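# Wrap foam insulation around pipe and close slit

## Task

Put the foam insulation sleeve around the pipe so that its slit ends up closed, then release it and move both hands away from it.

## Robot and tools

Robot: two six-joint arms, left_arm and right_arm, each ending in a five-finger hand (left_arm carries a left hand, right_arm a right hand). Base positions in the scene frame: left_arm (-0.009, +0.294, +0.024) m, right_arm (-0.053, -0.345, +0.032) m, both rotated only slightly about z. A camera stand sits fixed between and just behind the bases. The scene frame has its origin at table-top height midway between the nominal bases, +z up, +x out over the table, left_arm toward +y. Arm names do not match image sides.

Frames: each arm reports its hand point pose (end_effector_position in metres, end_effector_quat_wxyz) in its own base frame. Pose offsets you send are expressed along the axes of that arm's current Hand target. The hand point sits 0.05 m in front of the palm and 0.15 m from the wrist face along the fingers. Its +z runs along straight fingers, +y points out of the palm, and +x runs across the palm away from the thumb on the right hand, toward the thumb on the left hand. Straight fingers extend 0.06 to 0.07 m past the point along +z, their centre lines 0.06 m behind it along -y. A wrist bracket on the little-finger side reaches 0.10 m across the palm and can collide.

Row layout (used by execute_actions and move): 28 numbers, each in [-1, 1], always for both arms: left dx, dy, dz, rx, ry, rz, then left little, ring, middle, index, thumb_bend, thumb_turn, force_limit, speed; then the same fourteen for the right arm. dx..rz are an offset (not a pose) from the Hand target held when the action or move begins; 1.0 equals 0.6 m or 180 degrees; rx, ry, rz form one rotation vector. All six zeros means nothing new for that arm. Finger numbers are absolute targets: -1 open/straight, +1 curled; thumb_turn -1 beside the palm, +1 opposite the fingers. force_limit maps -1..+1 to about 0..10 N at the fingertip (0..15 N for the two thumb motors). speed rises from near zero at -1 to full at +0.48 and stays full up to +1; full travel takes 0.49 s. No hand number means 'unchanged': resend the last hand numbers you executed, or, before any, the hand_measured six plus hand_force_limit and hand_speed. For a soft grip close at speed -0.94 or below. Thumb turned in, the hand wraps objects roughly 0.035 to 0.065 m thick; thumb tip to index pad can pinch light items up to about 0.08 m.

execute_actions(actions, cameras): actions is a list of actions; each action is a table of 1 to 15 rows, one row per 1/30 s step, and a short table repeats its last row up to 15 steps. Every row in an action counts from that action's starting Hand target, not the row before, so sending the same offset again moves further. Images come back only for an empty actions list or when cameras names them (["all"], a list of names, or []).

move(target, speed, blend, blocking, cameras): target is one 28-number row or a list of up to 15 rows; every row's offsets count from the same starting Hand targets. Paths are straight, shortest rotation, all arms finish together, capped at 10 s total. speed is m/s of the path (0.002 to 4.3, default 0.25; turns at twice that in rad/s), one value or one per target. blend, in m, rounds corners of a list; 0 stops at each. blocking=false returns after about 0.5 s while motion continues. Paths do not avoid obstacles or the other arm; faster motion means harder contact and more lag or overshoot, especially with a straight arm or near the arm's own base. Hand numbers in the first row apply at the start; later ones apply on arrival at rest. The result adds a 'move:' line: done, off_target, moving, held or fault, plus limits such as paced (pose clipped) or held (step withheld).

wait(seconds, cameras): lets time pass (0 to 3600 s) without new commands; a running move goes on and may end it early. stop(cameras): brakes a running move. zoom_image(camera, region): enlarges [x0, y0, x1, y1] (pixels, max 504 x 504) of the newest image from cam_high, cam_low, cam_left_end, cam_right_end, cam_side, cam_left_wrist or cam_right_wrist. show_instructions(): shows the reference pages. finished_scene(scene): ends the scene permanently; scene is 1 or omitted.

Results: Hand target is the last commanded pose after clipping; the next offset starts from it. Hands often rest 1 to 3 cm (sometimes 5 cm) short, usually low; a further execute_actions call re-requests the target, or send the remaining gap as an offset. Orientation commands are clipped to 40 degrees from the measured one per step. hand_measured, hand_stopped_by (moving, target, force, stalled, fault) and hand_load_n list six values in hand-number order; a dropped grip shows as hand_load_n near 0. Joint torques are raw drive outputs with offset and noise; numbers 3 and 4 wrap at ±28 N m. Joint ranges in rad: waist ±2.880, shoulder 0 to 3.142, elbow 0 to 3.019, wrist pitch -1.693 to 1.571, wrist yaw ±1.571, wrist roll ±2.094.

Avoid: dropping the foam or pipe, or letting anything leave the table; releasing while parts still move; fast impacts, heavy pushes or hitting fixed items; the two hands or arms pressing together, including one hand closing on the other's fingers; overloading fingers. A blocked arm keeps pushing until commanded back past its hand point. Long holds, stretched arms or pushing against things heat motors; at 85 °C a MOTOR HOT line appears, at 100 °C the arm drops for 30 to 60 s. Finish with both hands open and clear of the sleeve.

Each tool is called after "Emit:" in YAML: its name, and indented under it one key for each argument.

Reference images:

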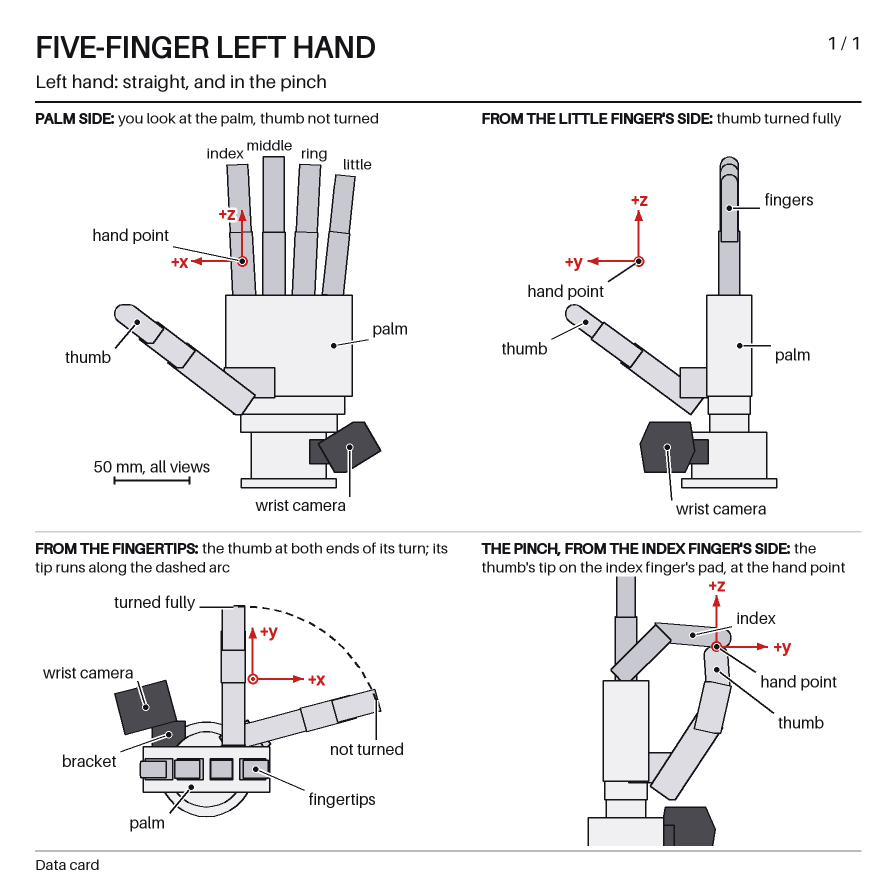

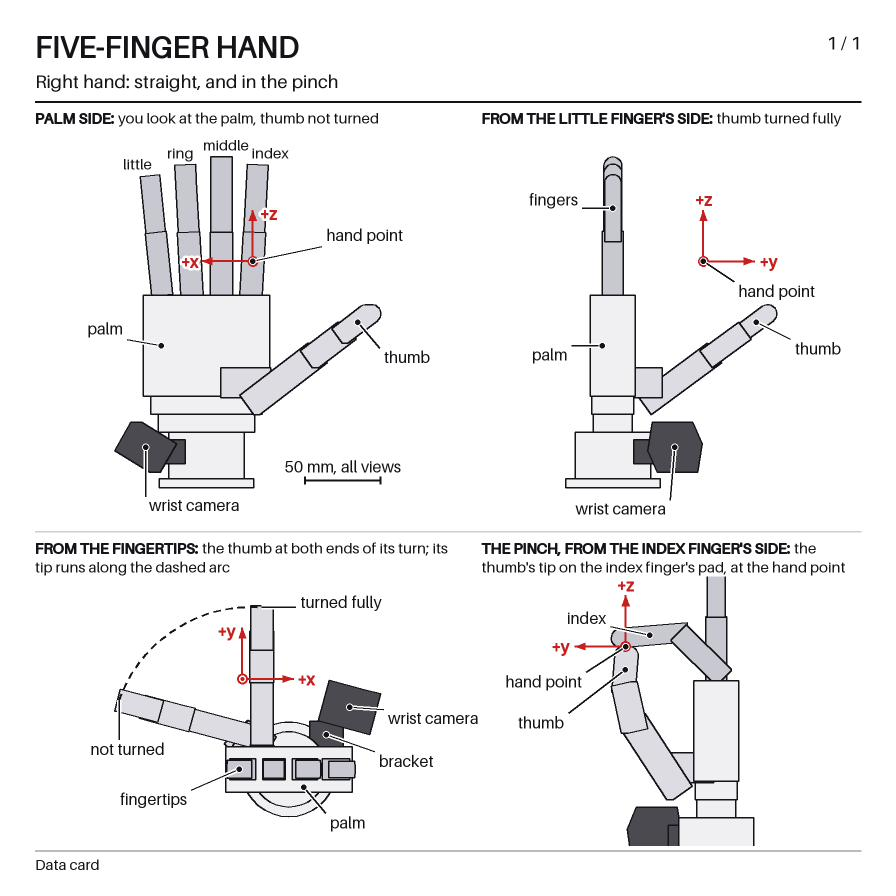

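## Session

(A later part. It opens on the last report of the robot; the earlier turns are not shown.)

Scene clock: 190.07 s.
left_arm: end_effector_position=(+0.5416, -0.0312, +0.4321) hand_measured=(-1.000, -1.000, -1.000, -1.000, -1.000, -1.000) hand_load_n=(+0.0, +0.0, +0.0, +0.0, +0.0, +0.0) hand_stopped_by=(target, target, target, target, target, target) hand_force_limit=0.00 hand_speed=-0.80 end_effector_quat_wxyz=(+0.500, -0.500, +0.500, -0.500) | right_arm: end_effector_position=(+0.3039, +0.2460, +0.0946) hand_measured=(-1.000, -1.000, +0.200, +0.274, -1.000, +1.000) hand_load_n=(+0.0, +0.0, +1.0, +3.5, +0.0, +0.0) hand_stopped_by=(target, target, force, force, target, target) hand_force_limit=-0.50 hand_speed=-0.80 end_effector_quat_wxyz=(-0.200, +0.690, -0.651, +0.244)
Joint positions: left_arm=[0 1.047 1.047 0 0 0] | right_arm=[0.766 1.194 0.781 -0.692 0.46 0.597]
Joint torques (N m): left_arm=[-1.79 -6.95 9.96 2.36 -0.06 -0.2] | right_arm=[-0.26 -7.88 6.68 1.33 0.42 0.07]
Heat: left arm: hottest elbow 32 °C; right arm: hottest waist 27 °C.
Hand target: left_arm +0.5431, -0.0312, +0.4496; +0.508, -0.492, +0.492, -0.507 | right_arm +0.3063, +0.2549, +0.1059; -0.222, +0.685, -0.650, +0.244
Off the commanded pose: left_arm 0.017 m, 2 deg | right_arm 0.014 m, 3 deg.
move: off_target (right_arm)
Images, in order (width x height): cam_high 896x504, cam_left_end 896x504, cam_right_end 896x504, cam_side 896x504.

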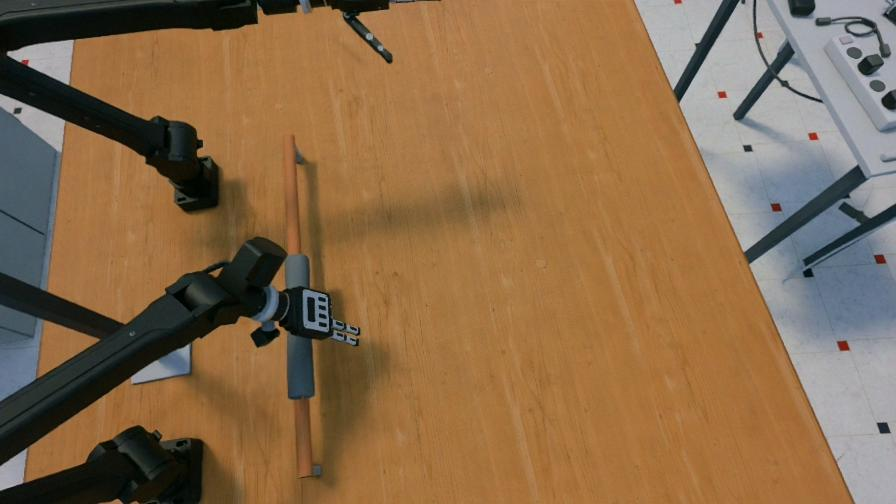

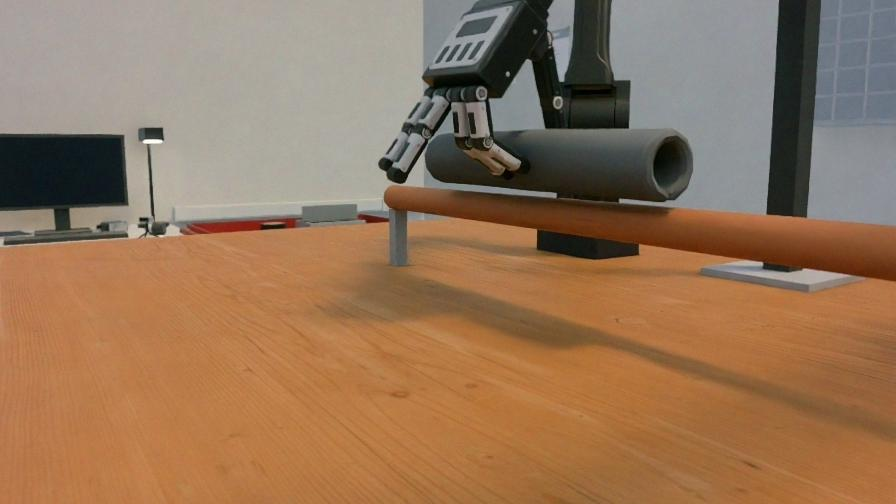

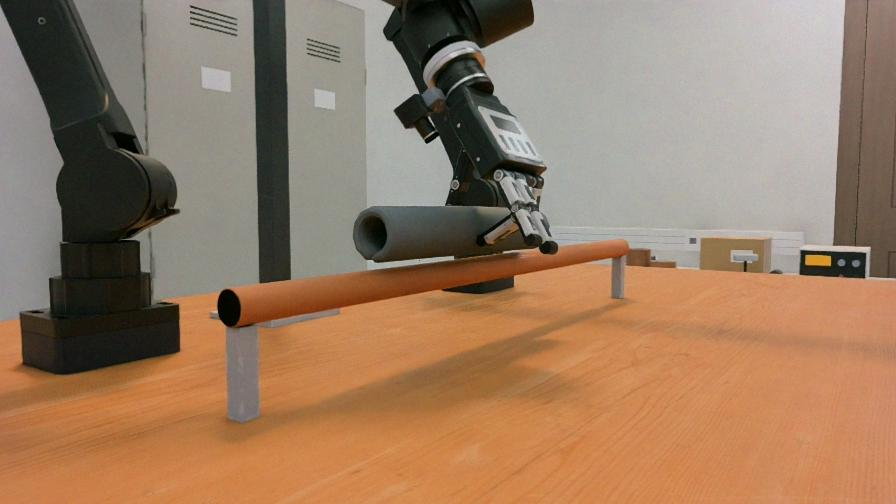

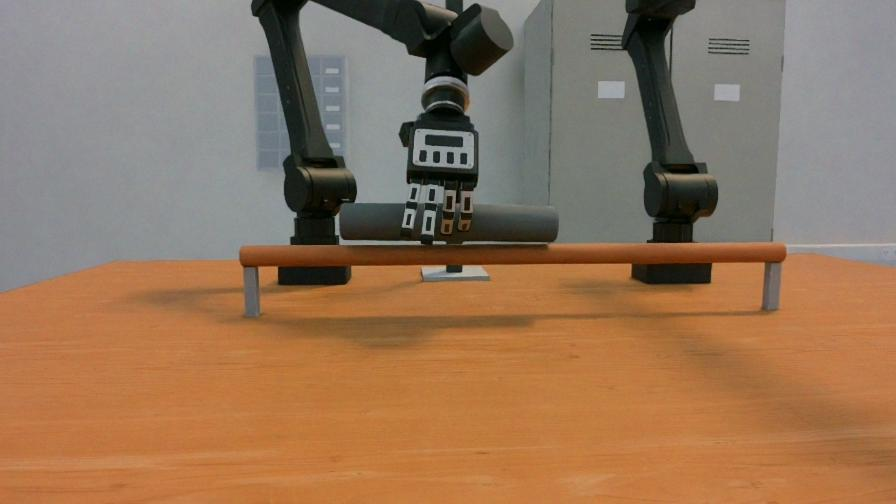

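Emit:
move:
  target: [0,0,0,0,0,0,-1,-1,-1,-1,-1,-1,0,-0.8,-0.001,0.017,-0.0135,0,0,0,-1,-1,0.6,0.6,-1,1,-0.5,-0.8]
  speed: 0.04
  cameras: ["cam_high","cam_side","cam_right_end"]

Emit:
zoom_image:
  camera: "cam_high"
  region: [250, 220, 370, 410]

Emit:
zoom_image:
  camera: "cam_right_end"
  region: [320, 165, 460, 305]

Scene clock: 191.93 s.
left_arm: end_effector_position=(+0.5416, -0.0312, +0.4321) hand_measured=(-1.000, -1.000, -1.000, -1.000, -1.000, -1.000) hand_load_n=(+0.0, +0.0, +0.0, -0.5, +0.0, +0.0) hand_stopped_by=(target, target, target, target, target, target) hand_force_limit=0.00 hand_speed=-0.80 end_effector_quat_wxyz=(+0.500, -0.500, +0.500, -0.500) | right_arm: end_effector_position=(+0.2947, +0.2498, +0.0968) hand_measured=(-1.000, -1.000, +0.200, +0.274, -1.000, +1.000) hand_load_n=(+0.0, +0.0, +1.5, +3.5, +0.5, +0.0) hand_stopped_by=(target, target, force, force, target, target) hand_force_limit=-0.50 hand_speed=-0.80 end_effector_quat_wxyz=(-0.210, +0.687, -0.651, +0.245)
Joint positions: left_arm=[0 1.047 1.047 0 0 0] | right_arm=[0.795 1.168 0.763 -0.692 0.474 0.625]
Joint torques (N m): left_arm=[-1.85 -7.12 9.94 2.3 -0.06 -0.2] | right_arm=[-0.67 -7.77 6.65 0.5 0.39 0.06]
Heat: left arm: hottest elbow 32 °C; right arm: hottest waist 27 °C.
Hand target: left_arm +0.5431, -0.0312, +0.4496; +0.508, -0.492, +0.492, -0.507 | right_arm +0.2932, +0.2549, +0.1057; -0.222, +0.685, -0.650, +0.244
Off the commanded pose: left_arm 0.017 m, 2 deg | right_arm 0.011 m, 1 deg.
move: off_target (right_arm)
Images, in order (width x height): cam_high 896x504, cam_right_end 896x504, cam_side 896x504.

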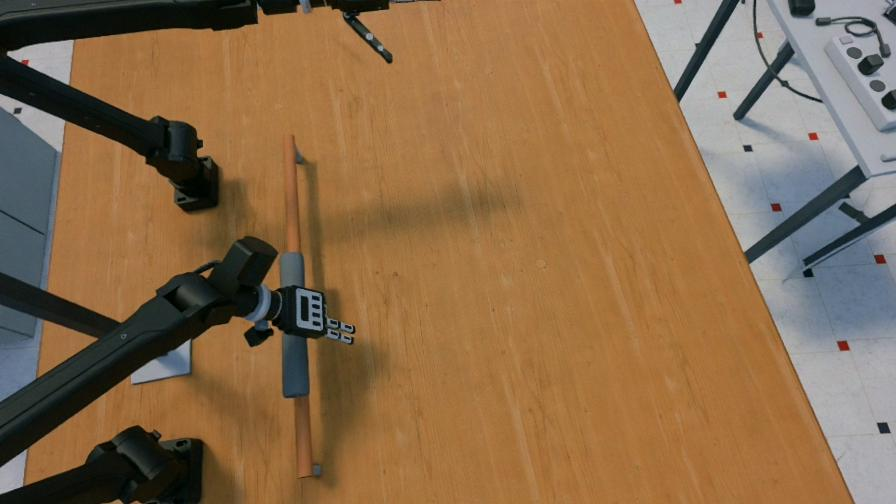

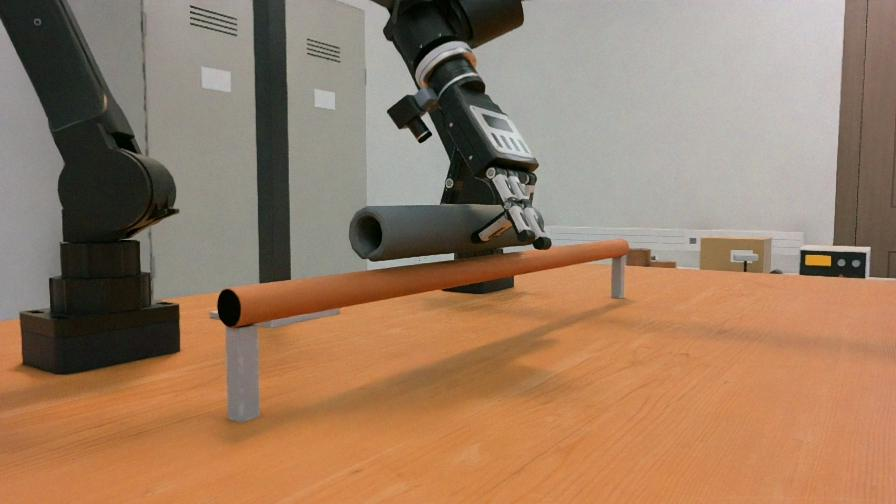

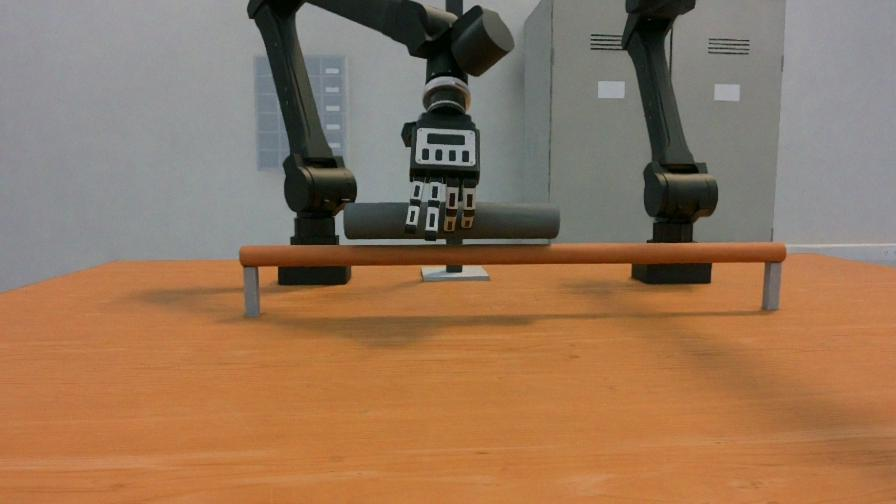

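Scaled by 2.653.

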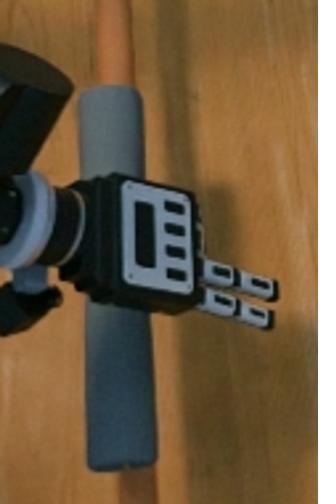

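Scaled by 3.600.

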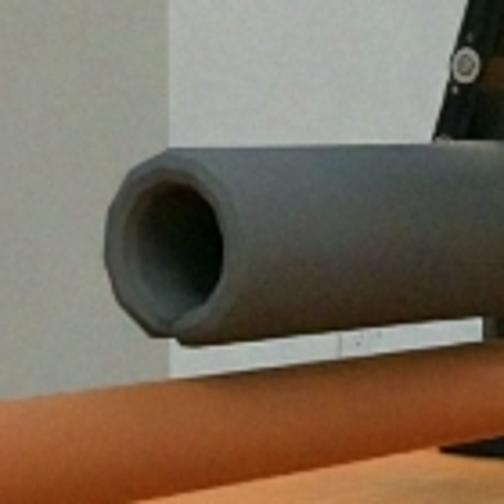

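Emit:
move:
  target: [0,0,0,0,0,0,-1,-1,-1,-1,-1,-1,0,-0.8,-0.001,0.0143,0.010,-0.012,-0.004,0,-1,-1,0.6,0.6,-1,1,-0.5,-0.8]
  speed: 0.03
  cameras: ["cam_high","cam_side","cam_right_end","cam_left_end"]

Emit:
zoom_image:
  camera: "cam_high"
  region: [250, 220, 370, 410]

Emit:
zoom_image:
  camera: "cam_right_end"
  region: [320, 165, 460, 305]

Emit:
zoom_image:
  camera: "cam_left_end"
  region: [620, 110, 740, 250]

Emit:
zoom_image:
  camera: "cam_side"
  region: [330, 190, 580, 280]

Scene clock: 193.47 s.
left_arm: end_effector_position=(+0.5416, -0.0312, +0.4321) hand_measured=(-1.000, -1.000, -1.000, -1.000, -1.000, -1.000) hand_load_n=(+0.0, +0.0, +0.0, +0.0, +0.0, -0.5) hand_stopped_by=(target, target, target, target, target, target) hand_force_limit=0.00 hand_speed=-0.80 end_effector_quat_wxyz=(+0.500, -0.500, +0.500, -0.500) | right_arm: end_effector_position=(+0.2884, +0.2527, +0.0928) hand_measured=(-1.000, -1.000, +0.200, +0.274, -1.000, +1.000) hand_load_n=(-0.5, +0.0, +1.0, +3.5, +0.5, +0.0) hand_stopped_by=(target, target, force, force, target, target) hand_force_limit=-0.50 hand_speed=-0.80 end_effector_quat_wxyz=(-0.209, +0.693, -0.651, +0.230)
Joint positions: left_arm=[0 1.047 1.047 0 0 0] | right_arm=[0.795 1.168 0.756 -0.692 0.442 0.626]
Joint torques (N m): left_arm=[-1.9 -7.12 9.91 2.3 -0.06 -0.19] | right_arm=[-1.61 -6.24 6.67 0.69 0.18 0.08]
Heat: left arm: hottest elbow 32 °C; right arm: hottest waist 27 °C.
Hand target: left_arm +0.5431, -0.0312, +0.4496; +0.508, -0.492, +0.492, -0.507 | right_arm +0.2902, +0.2550, +0.0957; -0.213, +0.690, -0.653, +0.228
Off the commanded pose: left_arm 0.017 m, 2 deg | right_arm 0.004 m, 1 deg.
move: done
Images, in order (width x height): cam_high 896x504, cam_left_end 896x504, cam_right_end 896x504, cam_side 896x504.

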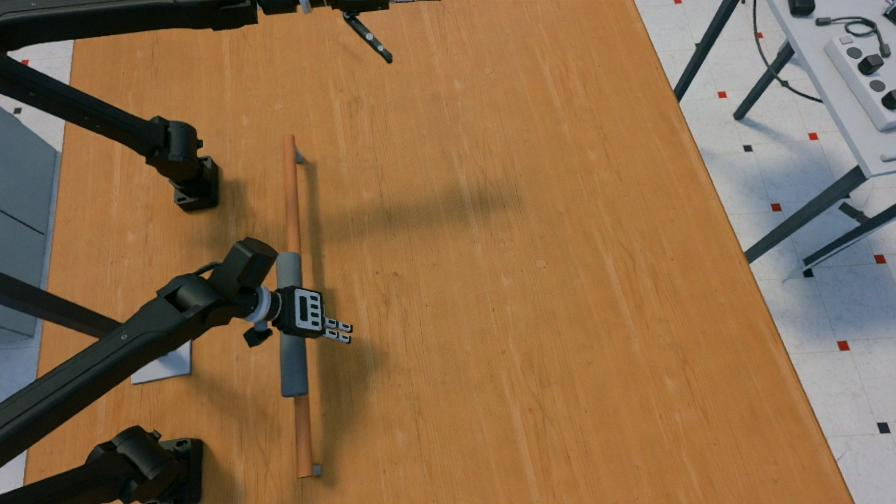

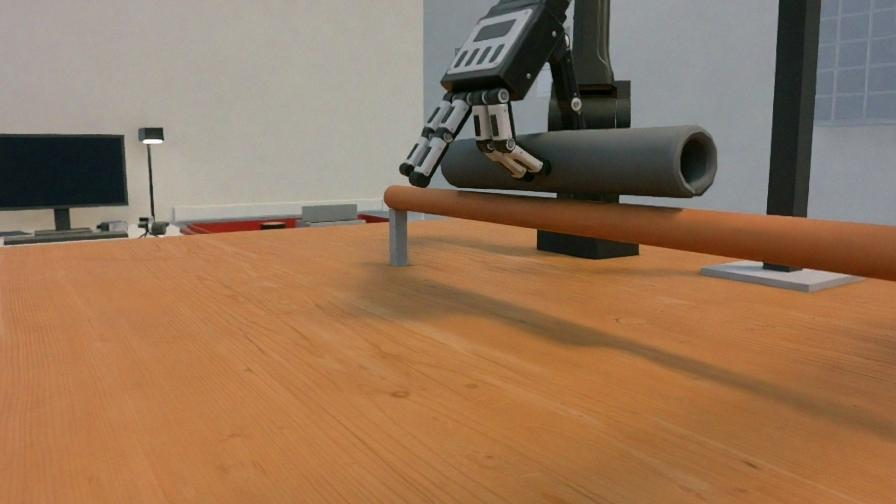

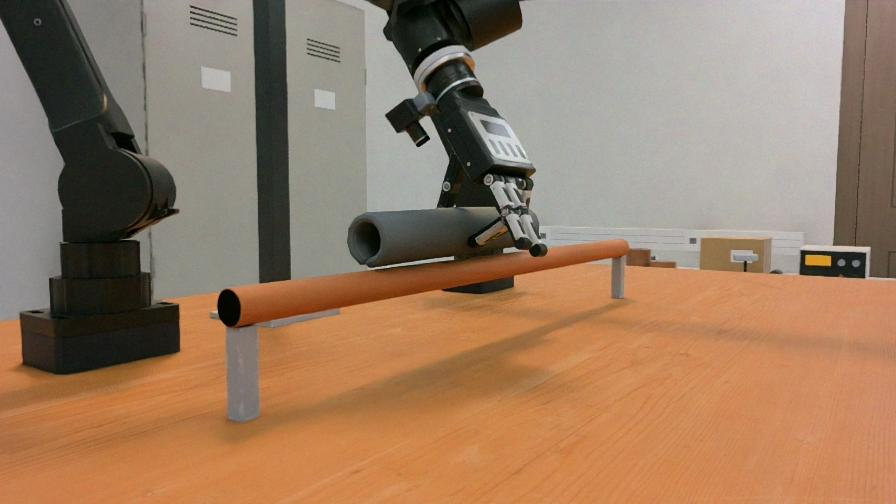

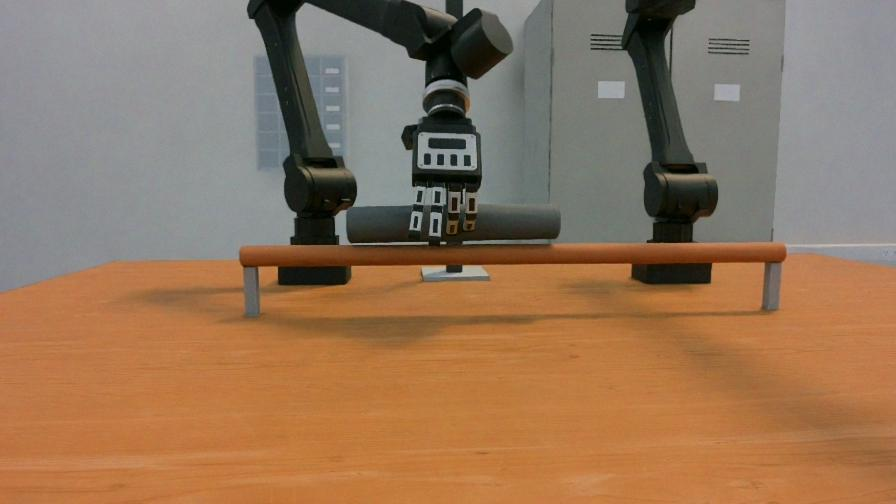

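Scaled by 2.653.

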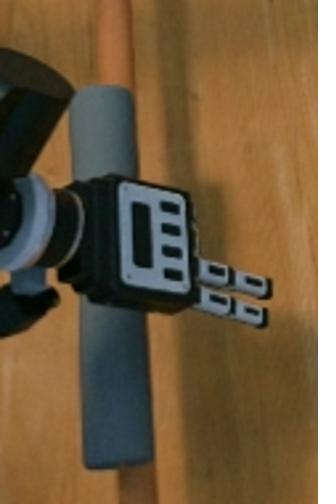

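Scaled by 3.600.

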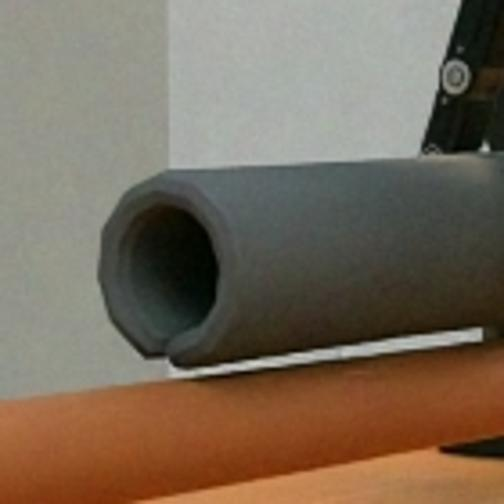

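Scaled by 3.600.

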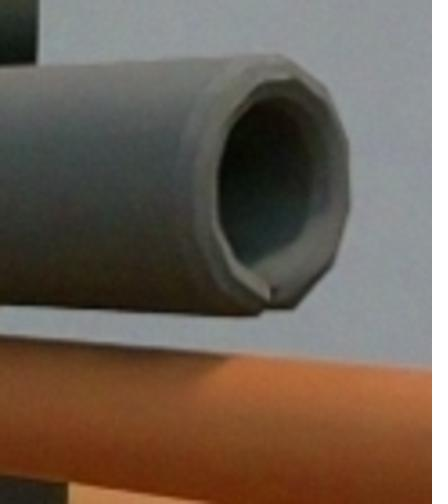

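Scaled by 2.016.

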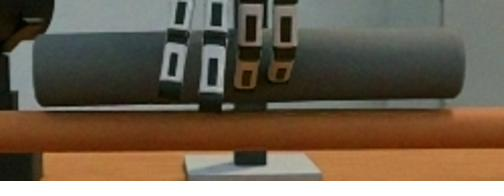

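Emit:
move:
  target: [0,0,0,0,0,0,-1,-1,-1,-1,-1,-1,0,-0.8,-0.001,0.0105,0.014,0.0,0.004,-0.003,-1,-1,0.6,0.6,-1,1,-0.5,-0.8]
  speed: 0.02
  cameras: ["cam_high","cam_side","cam_right_end","cam_left_end"]

Emit:
zoom_image:
  camera: "cam_high"
  region: [250, 220, 370, 410]

Emit:
zoom_image:
  camera: "cam_right_end"
  region: [320, 165, 460, 305]

Emit:
zoom_image:
  camera: "cam_left_end"
  region: [620, 110, 740, 250]

Emit:
zoom_image:
  camera: "cam_side"
  region: [330, 190, 580, 280]

Scene clock: 194.73 s.
left_arm: end_effector_position=(+0.5416, -0.0312, +0.4321) hand_measured=(-1.000, -1.000, -1.000, -1.000, -1.000, -1.000) hand_load_n=(+0.0, +0.0, +0.0, +0.0, +0.0, -0.5) hand_stopped_by=(target, target, target, target, target, target) hand_force_limit=0.00 hand_speed=-0.80 end_effector_quat_wxyz=(+0.500, -0.500, +0.500, -0.500) | right_arm: end_effector_position=(+0.2878, +0.2498, +0.0866) hand_measured=(-1.000, -1.000, +0.200, +0.274, -1.000, +1.000) hand_load_n=(+0.0, +0.0, +1.0, +3.0, +0.5, +0.0) hand_stopped_by=(target, target, force, force, target, target) hand_force_limit=-0.50 hand_speed=-0.80 end_effector_quat_wxyz=(-0.203, +0.693, -0.651, +0.233)
Joint positions: left_arm=[0 1.047 1.047 0 0 0] | right_arm=[0.795 1.177 0.747 -0.685 0.45 0.626]
Joint torques (N m): left_arm=[-1.73 -7.12 9.94 2.36 -0.06 -0.19] | right_arm=[-1.03 -5.42 6.45 1.13 0.38 0.09]
Heat: left arm: hottest elbow 32 °C; right arm: hottest elbow 28 °C.
Hand target: left_arm +0.5431, -0.0312, +0.4496; +0.508, -0.492, +0.492, -0.507 | right_arm +0.2902, +0.2553, +0.0853; -0.208, +0.692, -0.651, +0.233
Off the commanded pose: left_arm 0.017 m, 2 deg | right_arm 0.006 m, 1 deg.
move: done
Images, in order (width x height): cam_high 896x504, cam_left_end 896x504, cam_right_end 896x504, cam_side 896x504.

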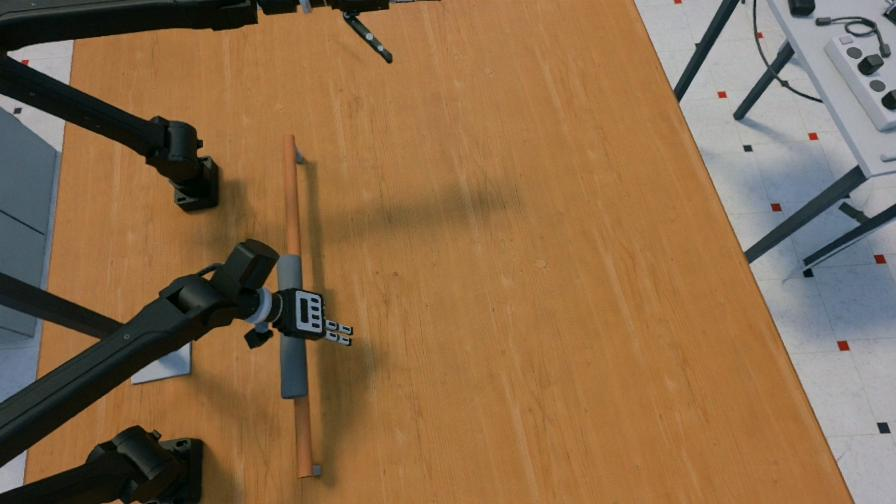

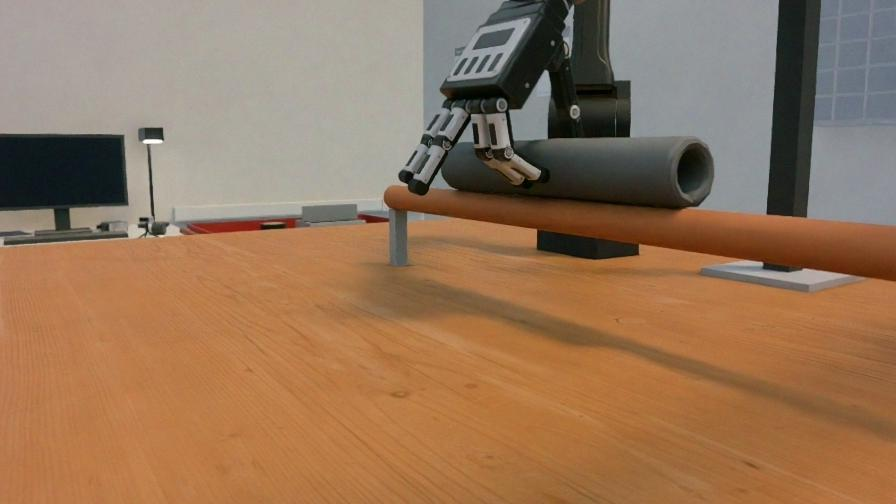

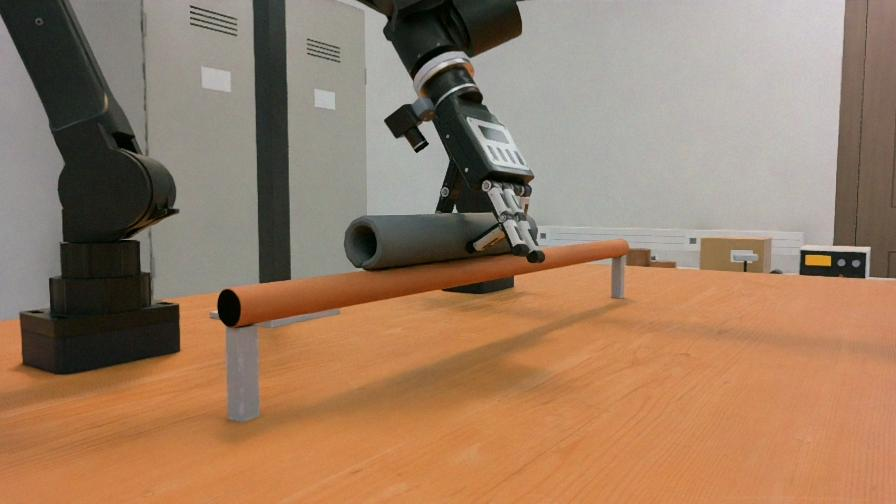

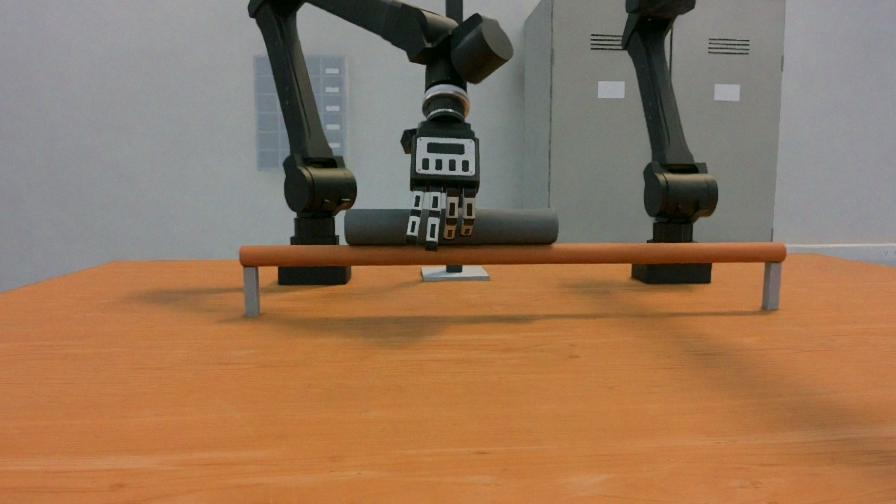

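Scaled by 2.653.

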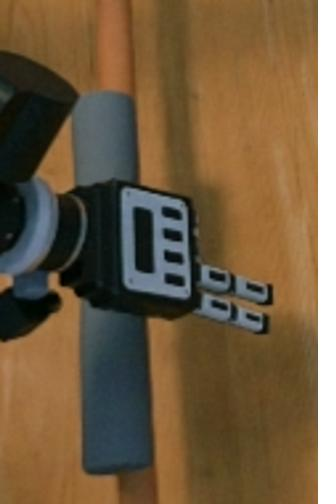

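Scaled by 3.600.

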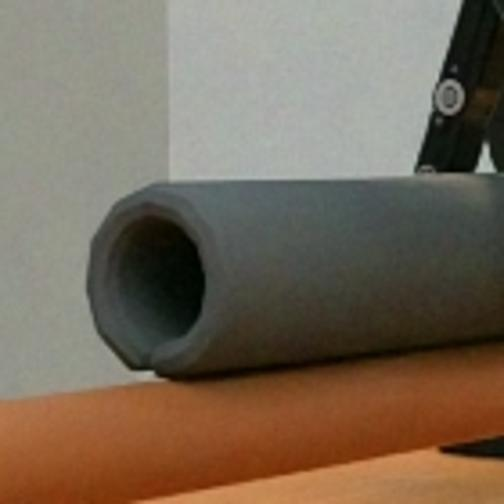

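Scaled by 3.600.

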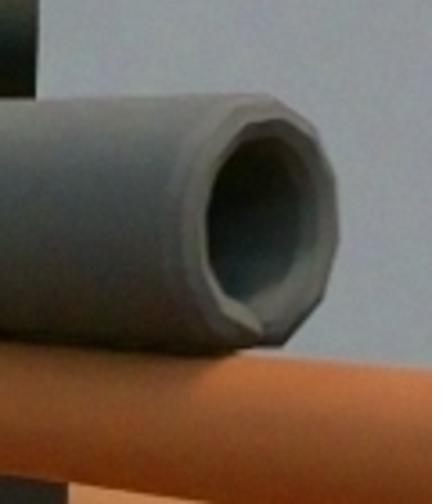

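Scaled by 2.016.

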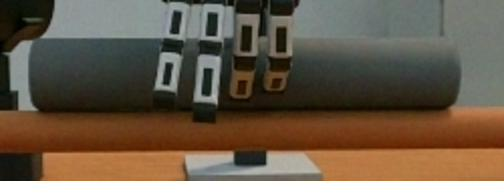

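Emit:
move:
  target: [0,0,0,0,0,0,-1,-1,-1,-1,-1,-1,0,-0.8,-0.001,0.0125,0.0155,0,0,0,-1,-1,0.6,0.6,-1,1,-0.5,-0.8]
  speed: 0.02
  cameras: ["cam_high","cam_side","cam_right_end","cam_left_end"]

Emit:
zoom_image:
  camera: "cam_high"
  region: [250, 220, 370, 410]

Emit:
zoom_image:
  camera: "cam_right_end"
  region: [320, 165, 460, 305]

Emit:
zoom_image:
  camera: "cam_left_end"
  region: [620, 110, 740, 250]

Emit:
zoom_image:
  camera: "cam_side"
  region: [330, 190, 580, 280]

Scene clock: 195.83 s.
left_arm: end_effector_position=(+0.5416, -0.0312, +0.4321) hand_measured=(-1.000, -1.000, -1.000, -1.000, -1.000, -1.000) hand_load_n=(-0.5, +0.0, -0.5, +0.0, +0.0, -0.5) hand_stopped_by=(target, target, target, target, target, target) hand_force_limit=0.00 hand_speed=-0.80 end_effector_quat_wxyz=(+0.500, -0.500, +0.500, -0.500) | right_arm: end_effector_position=(+0.2893, +0.2511, +0.0833) hand_measured=(-1.000, -1.000, +0.200, +0.274, -1.000, +1.000) hand_load_n=(+0.0, +0.0, +0.5, +2.5, +0.5, -1.0) hand_stopped_by=(target, target, force, force, target, target) hand_force_limit=-0.50 hand_speed=-0.80 end_effector_quat_wxyz=(-0.210, +0.691, -0.651, +0.234)
Joint positions: left_arm=[0 1.047 1.047 0 0 0] | right_arm=[0.795 1.178 0.734 -0.657 0.451 0.626]
Joint torques (N m): left_arm=[-1.67 -7 9.95 2.33 -0.08 -0.2] | right_arm=[-0.38 -4.37 5.74 1.47 0.37 0.1]
Heat: left arm: hottest elbow 32 °C; right arm: hottest elbow 28 °C.
Hand target: left_arm +0.5431, -0.0312, +0.4496; +0.508, -0.492, +0.492, -0.507 | right_arm +0.2896, +0.2552, +0.0733; -0.208, +0.692, -0.651, +0.233
Off the commanded pose: left_arm 0.017 m, 2 deg | right_arm 0.011 m, 0 deg.
move: off_target (right_arm)
Images, in order (width x height): cam_high 896x504, cam_left_end 896x504, cam_right_end 896x504, cam_side 896x504.

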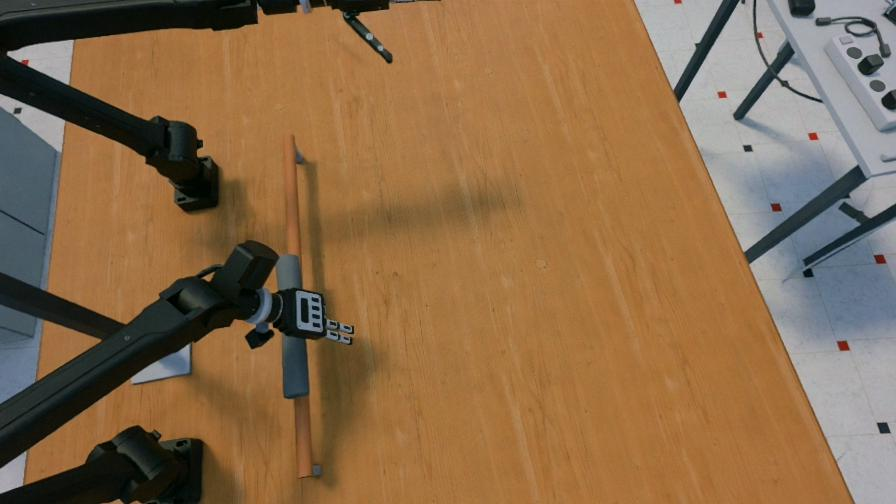

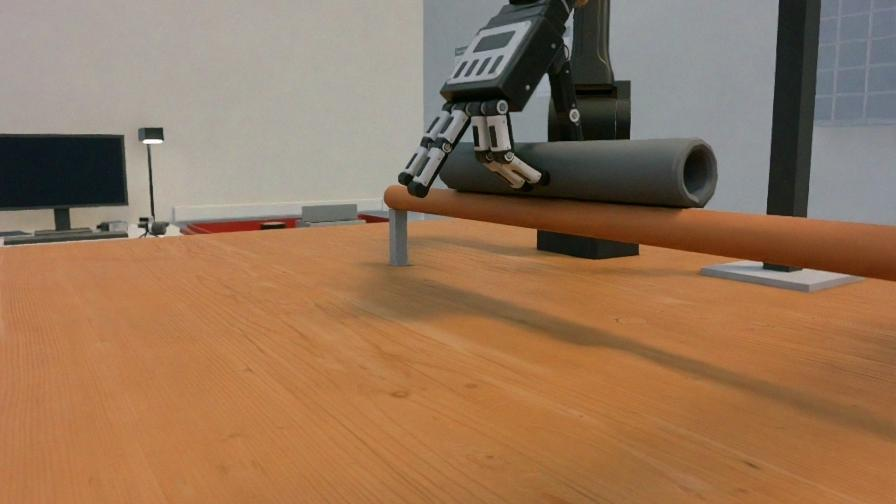

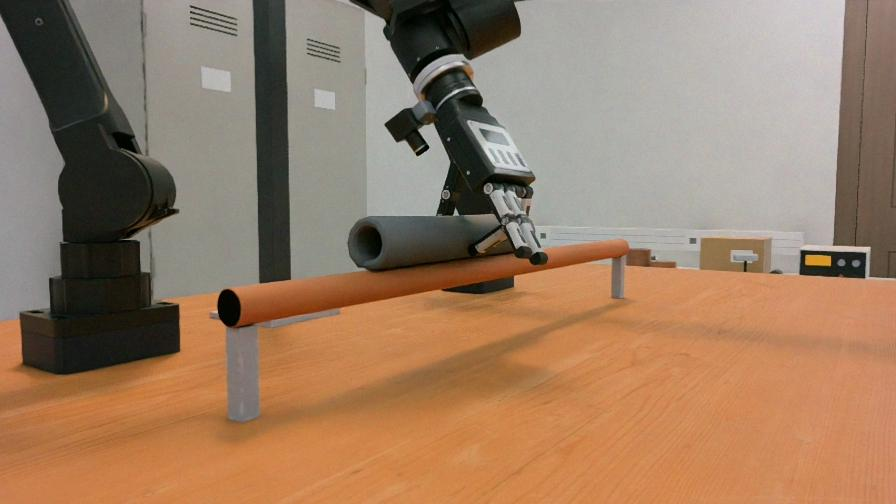

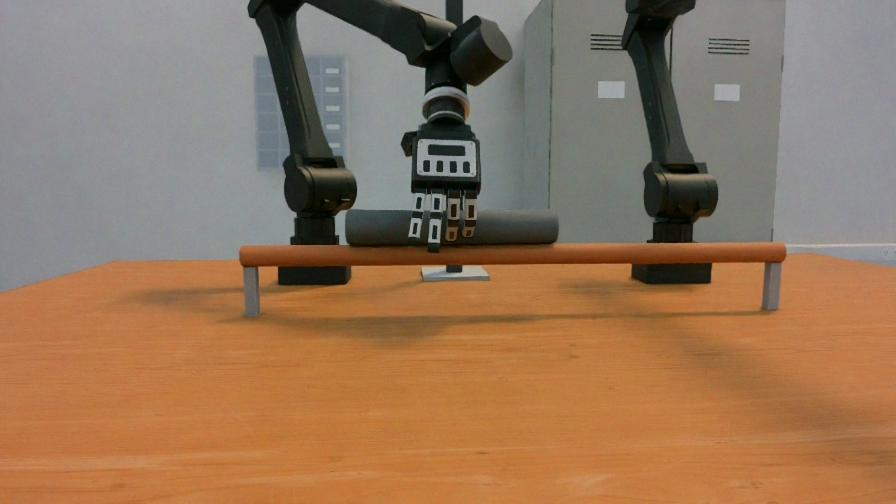

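Scaled by 2.653.

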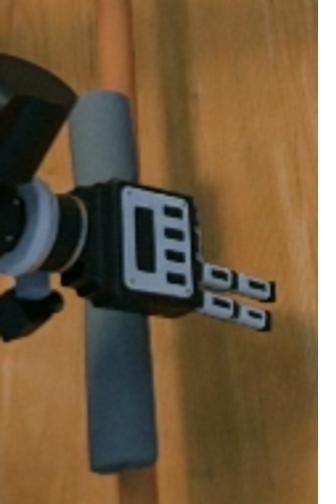

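Scaled by 3.600.

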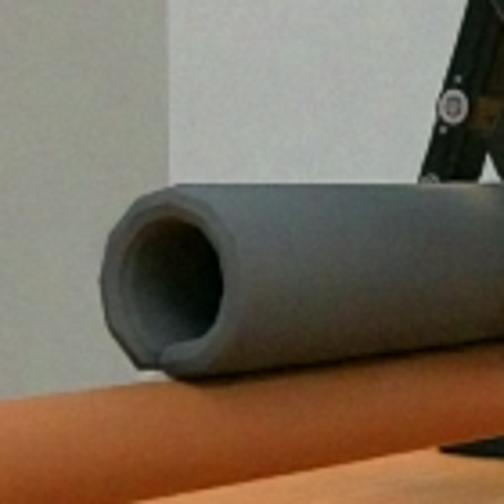

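Scaled by 3.600.

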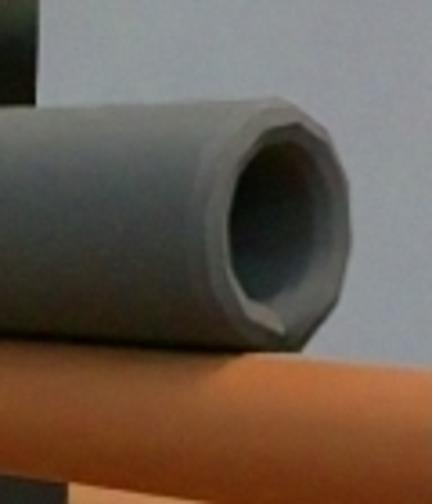

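Scaled by 2.016.

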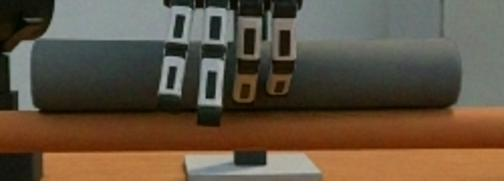

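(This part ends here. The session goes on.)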